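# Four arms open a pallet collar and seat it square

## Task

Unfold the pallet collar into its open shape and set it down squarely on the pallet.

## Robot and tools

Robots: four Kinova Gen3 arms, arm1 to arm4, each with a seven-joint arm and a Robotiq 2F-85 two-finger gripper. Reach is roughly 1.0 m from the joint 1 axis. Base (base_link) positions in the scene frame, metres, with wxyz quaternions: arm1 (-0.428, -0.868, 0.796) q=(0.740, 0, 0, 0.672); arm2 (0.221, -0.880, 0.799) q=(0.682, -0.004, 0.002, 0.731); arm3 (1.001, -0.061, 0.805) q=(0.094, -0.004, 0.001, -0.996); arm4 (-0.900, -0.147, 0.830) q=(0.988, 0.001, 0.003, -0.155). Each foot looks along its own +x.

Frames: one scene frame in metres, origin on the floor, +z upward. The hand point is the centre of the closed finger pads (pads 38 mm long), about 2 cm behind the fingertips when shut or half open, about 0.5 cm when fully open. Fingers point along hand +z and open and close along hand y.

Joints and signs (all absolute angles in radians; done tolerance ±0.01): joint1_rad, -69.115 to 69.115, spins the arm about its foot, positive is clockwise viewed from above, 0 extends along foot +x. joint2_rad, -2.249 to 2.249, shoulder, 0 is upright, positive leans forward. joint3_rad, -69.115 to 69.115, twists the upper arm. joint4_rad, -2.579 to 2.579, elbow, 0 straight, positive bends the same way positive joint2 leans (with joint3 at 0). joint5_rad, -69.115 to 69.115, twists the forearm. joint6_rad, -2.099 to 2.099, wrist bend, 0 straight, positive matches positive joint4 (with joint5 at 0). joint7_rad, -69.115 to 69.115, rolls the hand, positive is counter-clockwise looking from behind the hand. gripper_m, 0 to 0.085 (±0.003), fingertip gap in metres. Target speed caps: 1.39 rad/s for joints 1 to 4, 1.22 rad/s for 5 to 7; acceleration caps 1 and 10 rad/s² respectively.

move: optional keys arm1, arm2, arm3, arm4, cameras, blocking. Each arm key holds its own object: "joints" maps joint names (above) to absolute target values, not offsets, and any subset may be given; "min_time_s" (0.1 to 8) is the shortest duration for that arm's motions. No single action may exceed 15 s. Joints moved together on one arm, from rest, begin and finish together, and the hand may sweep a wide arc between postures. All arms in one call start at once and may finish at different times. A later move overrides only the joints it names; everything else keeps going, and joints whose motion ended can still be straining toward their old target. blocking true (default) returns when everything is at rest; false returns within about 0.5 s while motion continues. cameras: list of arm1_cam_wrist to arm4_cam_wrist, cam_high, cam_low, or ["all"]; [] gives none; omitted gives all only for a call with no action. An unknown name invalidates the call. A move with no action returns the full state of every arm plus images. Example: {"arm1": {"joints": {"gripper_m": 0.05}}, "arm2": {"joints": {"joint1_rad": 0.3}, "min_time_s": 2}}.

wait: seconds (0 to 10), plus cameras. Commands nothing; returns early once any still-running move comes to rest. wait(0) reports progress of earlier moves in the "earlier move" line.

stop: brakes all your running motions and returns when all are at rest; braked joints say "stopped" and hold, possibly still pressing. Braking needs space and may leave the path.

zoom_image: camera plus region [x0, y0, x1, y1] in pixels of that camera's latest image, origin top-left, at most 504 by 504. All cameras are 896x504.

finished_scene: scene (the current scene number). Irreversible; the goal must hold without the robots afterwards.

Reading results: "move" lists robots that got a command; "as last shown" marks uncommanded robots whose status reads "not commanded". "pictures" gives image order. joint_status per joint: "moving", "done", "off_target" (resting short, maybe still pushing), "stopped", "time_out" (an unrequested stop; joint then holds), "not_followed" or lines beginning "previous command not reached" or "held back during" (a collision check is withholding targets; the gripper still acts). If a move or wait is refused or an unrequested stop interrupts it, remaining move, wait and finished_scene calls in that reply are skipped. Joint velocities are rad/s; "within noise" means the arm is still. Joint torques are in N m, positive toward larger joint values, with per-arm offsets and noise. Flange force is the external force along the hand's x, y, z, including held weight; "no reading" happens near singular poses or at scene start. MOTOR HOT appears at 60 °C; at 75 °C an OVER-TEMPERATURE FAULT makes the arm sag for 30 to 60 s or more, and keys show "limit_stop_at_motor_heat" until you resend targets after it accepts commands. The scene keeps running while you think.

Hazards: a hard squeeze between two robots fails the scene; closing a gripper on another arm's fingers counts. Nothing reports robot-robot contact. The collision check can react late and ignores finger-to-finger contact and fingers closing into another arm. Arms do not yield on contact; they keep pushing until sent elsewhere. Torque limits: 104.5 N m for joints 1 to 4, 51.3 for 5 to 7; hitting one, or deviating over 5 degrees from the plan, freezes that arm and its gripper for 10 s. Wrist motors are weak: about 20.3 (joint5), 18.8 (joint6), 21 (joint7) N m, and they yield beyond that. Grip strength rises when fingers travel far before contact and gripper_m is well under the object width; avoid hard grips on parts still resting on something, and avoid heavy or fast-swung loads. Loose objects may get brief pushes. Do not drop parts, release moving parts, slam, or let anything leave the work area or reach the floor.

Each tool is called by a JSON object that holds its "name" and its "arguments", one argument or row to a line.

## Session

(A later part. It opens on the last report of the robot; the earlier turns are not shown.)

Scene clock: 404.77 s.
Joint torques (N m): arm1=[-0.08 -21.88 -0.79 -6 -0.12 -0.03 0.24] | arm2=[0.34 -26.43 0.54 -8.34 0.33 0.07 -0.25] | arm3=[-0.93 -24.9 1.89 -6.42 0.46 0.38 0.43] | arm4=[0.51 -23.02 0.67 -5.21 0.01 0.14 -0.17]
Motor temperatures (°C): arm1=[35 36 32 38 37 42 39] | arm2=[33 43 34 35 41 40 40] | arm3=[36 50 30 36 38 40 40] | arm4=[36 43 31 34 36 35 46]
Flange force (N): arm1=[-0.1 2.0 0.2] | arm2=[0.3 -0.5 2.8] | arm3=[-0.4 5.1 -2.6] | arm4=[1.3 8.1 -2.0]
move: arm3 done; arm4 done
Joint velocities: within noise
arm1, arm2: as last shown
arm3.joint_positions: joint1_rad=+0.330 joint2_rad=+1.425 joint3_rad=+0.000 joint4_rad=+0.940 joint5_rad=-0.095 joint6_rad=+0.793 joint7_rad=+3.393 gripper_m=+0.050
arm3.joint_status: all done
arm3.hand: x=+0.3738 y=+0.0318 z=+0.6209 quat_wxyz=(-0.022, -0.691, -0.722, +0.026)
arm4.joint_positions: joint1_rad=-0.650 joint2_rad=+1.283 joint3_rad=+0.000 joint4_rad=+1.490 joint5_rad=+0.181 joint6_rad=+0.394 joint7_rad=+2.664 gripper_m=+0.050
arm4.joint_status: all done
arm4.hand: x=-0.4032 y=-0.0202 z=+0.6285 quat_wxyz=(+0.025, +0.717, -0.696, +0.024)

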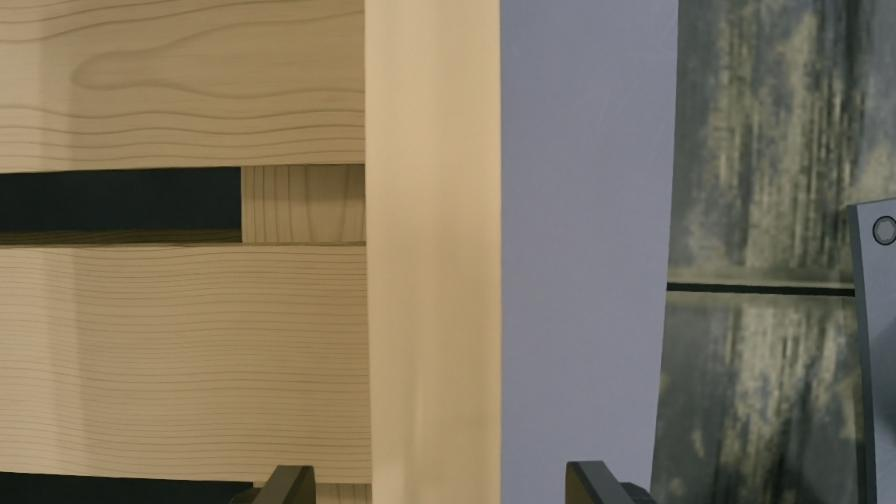

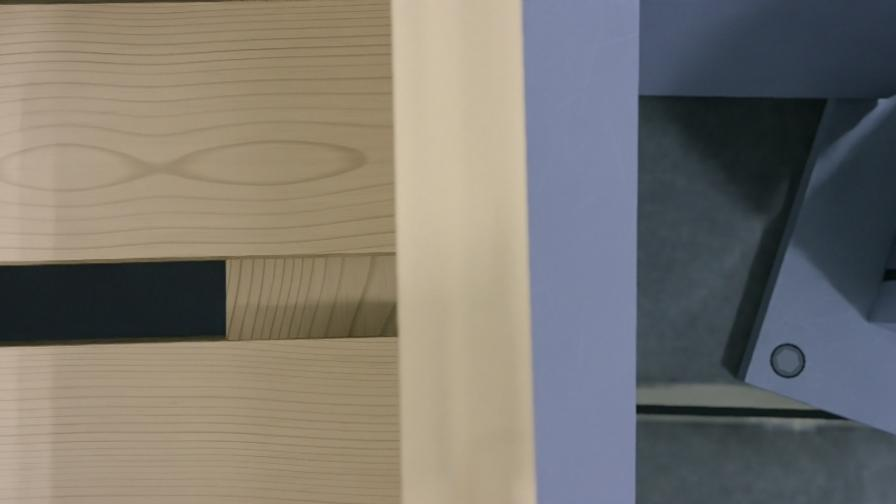

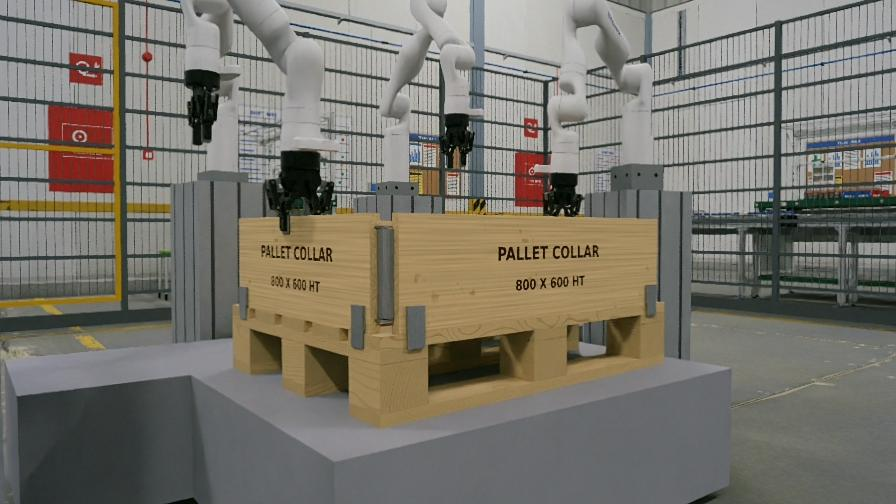

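{"name": "move", "arguments": {
  "arm3": {"joints":{"joint2_rad":1.3152,"joint4_rad":1.0074,"joint6_rad":0.835},"min_time_s":0.9},
  "arm4": {"joints":{"joint2_rad":1.1618,"joint4_rad":1.5492,"joint6_rad":0.4543},"min_time_s":0.9}
}}

{"name": "move", "arguments": {
  "arm3": {"joints":{"joint2_rad":1.1311,"joint4_rad":1.059,"joint6_rad":0.9675},"min_time_s":1.0},
  "arm4": {"joints":{"joint2_rad":0.9443,"joint4_rad":1.6014,"joint6_rad":0.6196},"min_time_s":1.0},
  "cameras": ["arm1_cam_wrist", "arm2_cam_wrist", "arm3_cam_wrist", "arm4_cam_wrist", "cam_low", "cam_high"]
}}

{"name": "zoom_image", "arguments": {
  "camera": "cam_low",
  "region": [220, 200, 440, 390]
}}

{"name": "zoom_image", "arguments": {
  "camera": "cam_low",
  "region": [400, 200, 680, 390]
}}

{"name": "zoom_image", "arguments": {
  "camera": "cam_high",
  "region": [380, 160, 560, 340]
}}

Scene clock: 407.83 s.
Joint torques (N m): arm1=[-0.12 -21.88 -0.72 -6.03 -0.12 -0.09 0.28] | arm2=[0.31 -26.43 0.61 -8.35 0.33 0.1 -0.27] | arm3=[-0.97 -24.67 1.91 -6.65 0.47 0.35 0.39] | arm4=[0.52 -22.7 0.68 -5.71 0.05 0.14 -0.16]
Motor temperatures (°C): arm1=[35 36 32 38 37 42 39] | arm2=[33 43 34 35 41 40 40] | arm3=[36 50 30 36 38 40 40] | arm4=[36 42 31 34 36 35 46]
Flange force (N): arm1=[-0.1 1.9 0.1] | arm2=[0.3 -0.7 2.8] | arm3=[-0.2 4.7 -2.2] | arm4=[1.3 8.0 -1.2]
move: arm3 done; arm4 done
Joint velocities: within noise
arm1.joint_positions: joint1_rad=+0.088 joint2_rad=+0.867 joint3_rad=+0.000 joint4_rad=+1.486 joint5_rad=+0.000 joint6_rad=+0.788 joint7_rad=+0.245 gripper_m=+0.050
arm1.joint_status: not commanded
arm1.hand: x=-0.3039 y=-0.3377 z=+0.8197 quat_wxyz=(+0.000, +0.030, -1.000, +0.000)
arm2.joint_positions: joint1_rad=+0.406 joint2_rad=+1.043 joint3_rad=+0.000 joint4_rad=+1.063 joint5_rad=+0.000 joint6_rad=+1.036 joint7_rad=+0.397 gripper_m=+0.050
arm2.joint_status: not commanded
arm2.hand: x=+0.4544 y=-0.2896 z=+0.8205 quat_wxyz=(-0.002, +0.030, -1.000, +0.004)
arm3.joint_positions: joint1_rad=+0.330 joint2_rad=+1.315 joint3_rad=+0.000 joint4_rad=+1.007 joint5_rad=-0.095 joint6_rad=+0.835 joint7_rad=+3.393 gripper_m=+0.050
arm3.joint_status: all done
arm3.hand: x=+0.3740 y=+0.0310 z=+0.6757 quat_wxyz=(-0.023, -0.690, -0.723, +0.027)
arm4.joint_positions: joint1_rad=-0.650 joint2_rad=+1.162 joint3_rad=+0.000 joint4_rad=+1.549 joint5_rad=+0.181 joint6_rad=+0.454 joint7_rad=+2.664 gripper_m=+0.050
arm4.joint_status: all done
arm4.hand: x=-0.4013 y=-0.0230 z=+0.6839 quat_wxyz=(+0.026, +0.716, -0.697, +0.029)
pictures: none

Scene clock: 409.20 s.
Joint torques (N m): arm1=[-0.05 -21.95 -0.79 -5.95 -0.15 -0.07 0.26] | arm2=[0.34 -26.44 0.61 -8.36 0.35 0.08 -0.26] | arm3=[-1.01 -24.18 1.82 -7.41 0.41 0.34 0.39] | arm4=[0.48 -21.92 0.71 -7.03 0.12 0.14 -0.19]
Motor temperatures (°C): arm1=[35 36 32 38 37 42 39] | arm2=[33 43 34 35 41 40 40] | arm3=[36 50 30 36 38 40 40] | arm4=[36 42 31 34 36 35 46]
Flange force (N): arm1=[-0.1 2.4 0.2] | arm2=[0.3 -0.6 2.8] | arm3=[-0.2 4.7 -1.4] | arm4=[1.3 7.7 0.5]
move: arm3 done; arm4 done
Joint velocities: within noise
arm1, arm2: as last shown
arm3.joint_positions: joint1_rad=+0.330 joint2_rad=+1.131 joint3_rad=+0.000 joint4_rad=+1.059 joint5_rad=-0.095 joint6_rad=+0.968 joint7_rad=+3.393 gripper_m=+0.050
arm3.joint_status: all done
arm3.hand: x=+0.3746 y=+0.0285 z=+0.7808 quat_wxyz=(-0.025, -0.686, -0.726, +0.030)
arm4.joint_positions: joint1_rad=-0.650 joint2_rad=+0.944 joint3_rad=+0.000 joint4_rad=+1.601 joint5_rad=+0.181 joint6_rad=+0.620 joint7_rad=+2.664 gripper_m=+0.050
arm4.joint_status: all done
arm4.hand: x=-0.3977 y=-0.0305 z=+0.7895 quat_wxyz=(+0.031, +0.710, -0.702, +0.041)
pictures: arm1_cam_wrist, arm2_cam_wrist, arm3_cam_wrist, arm4_cam_wrist, cam_high, cam_low

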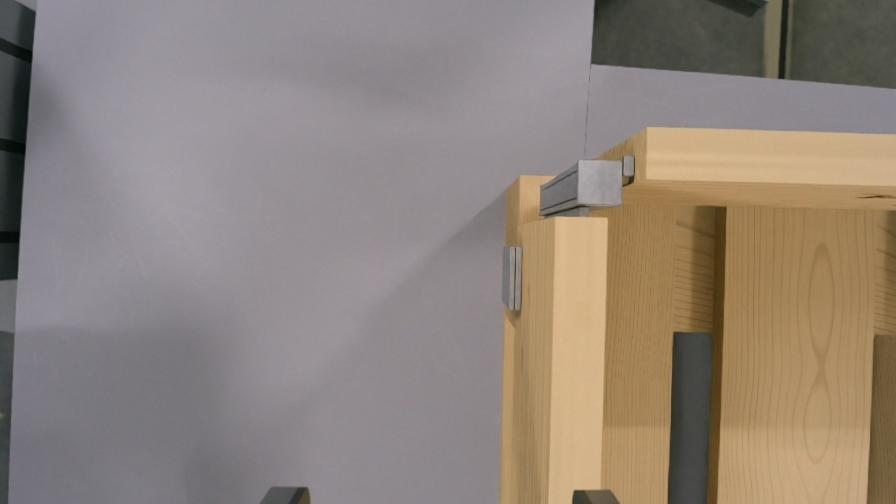

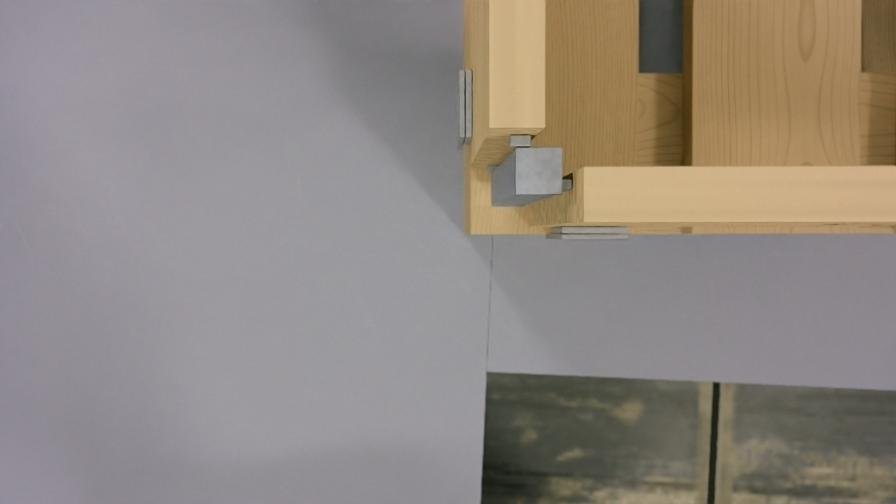

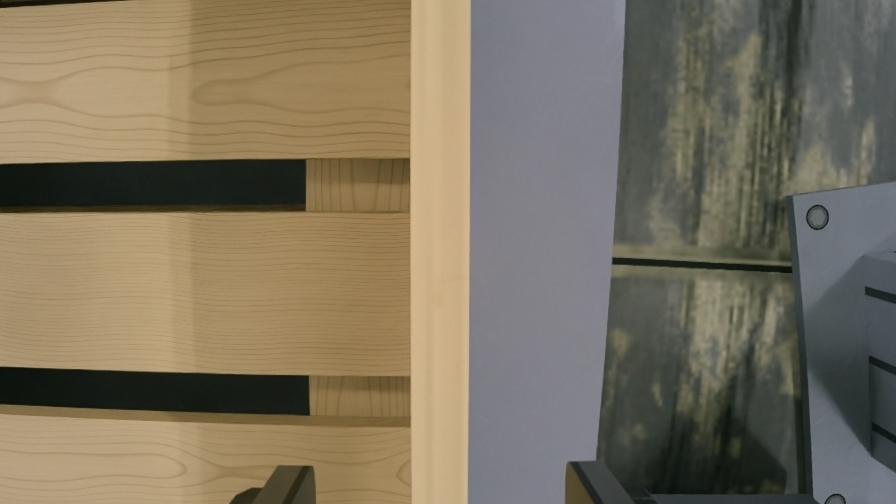

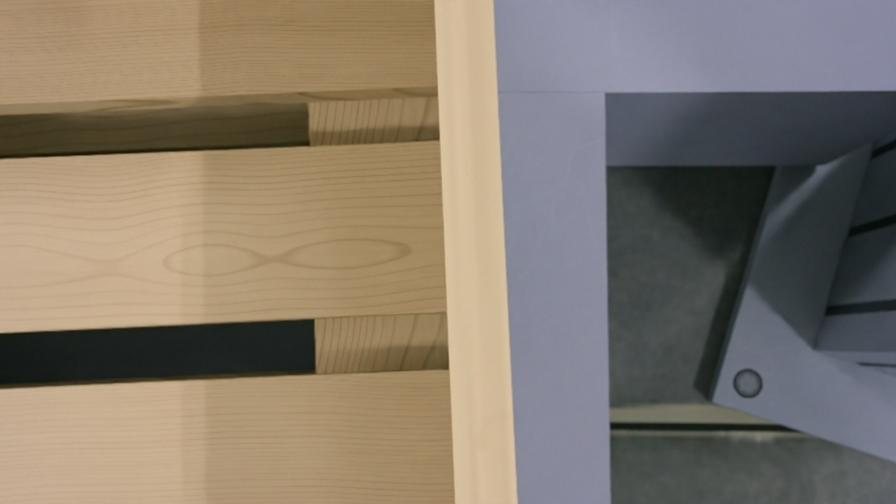

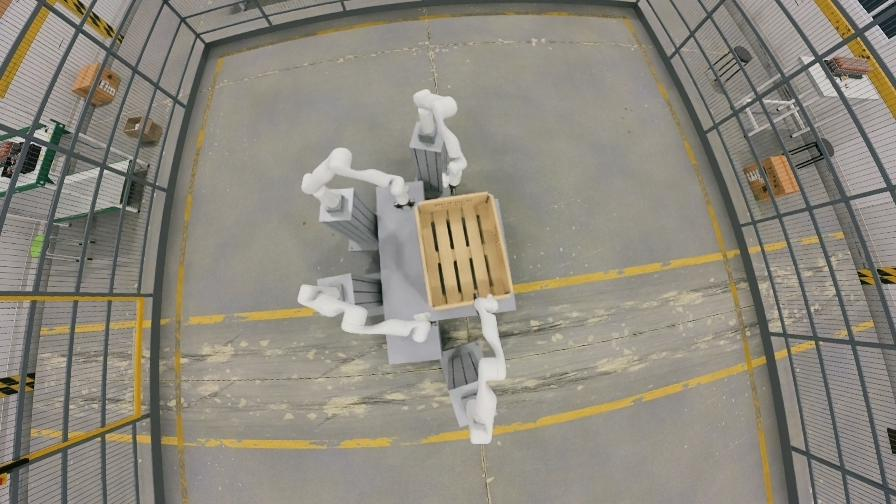

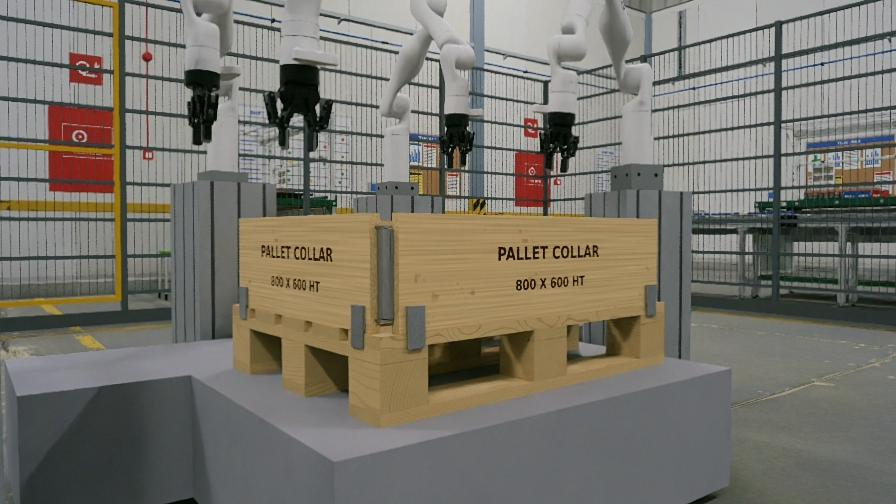

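Scaled by 2.291 from the camera's image (finer frame: 1280x720).

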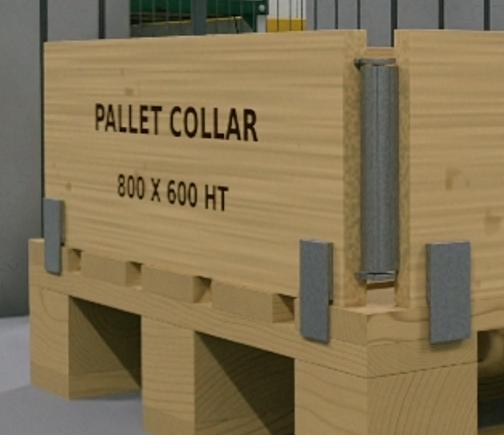

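Scaled by 1.800 from the camera's image (finer frame: 1280x720).

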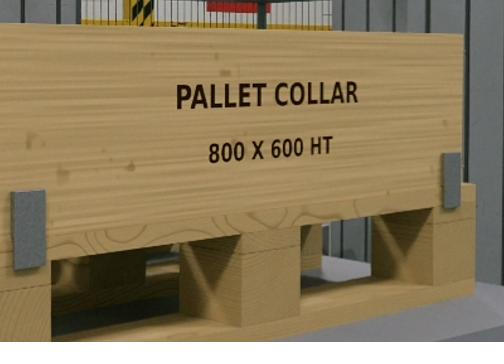

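Scaled by 2.800 from the camera's image (finer frame: 1280x720).

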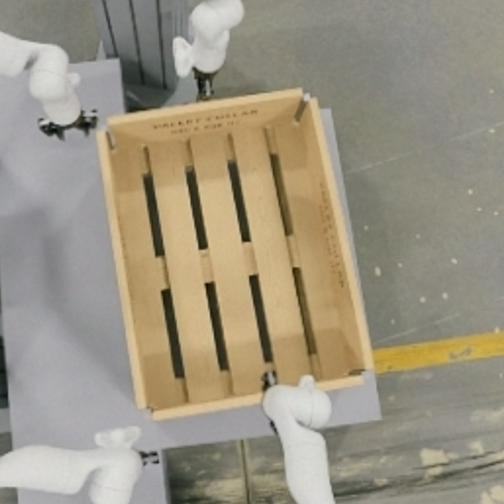

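{"name": "finished_scene", "arguments": {
  "scene": 2
}}

The scene is finished: the task was done.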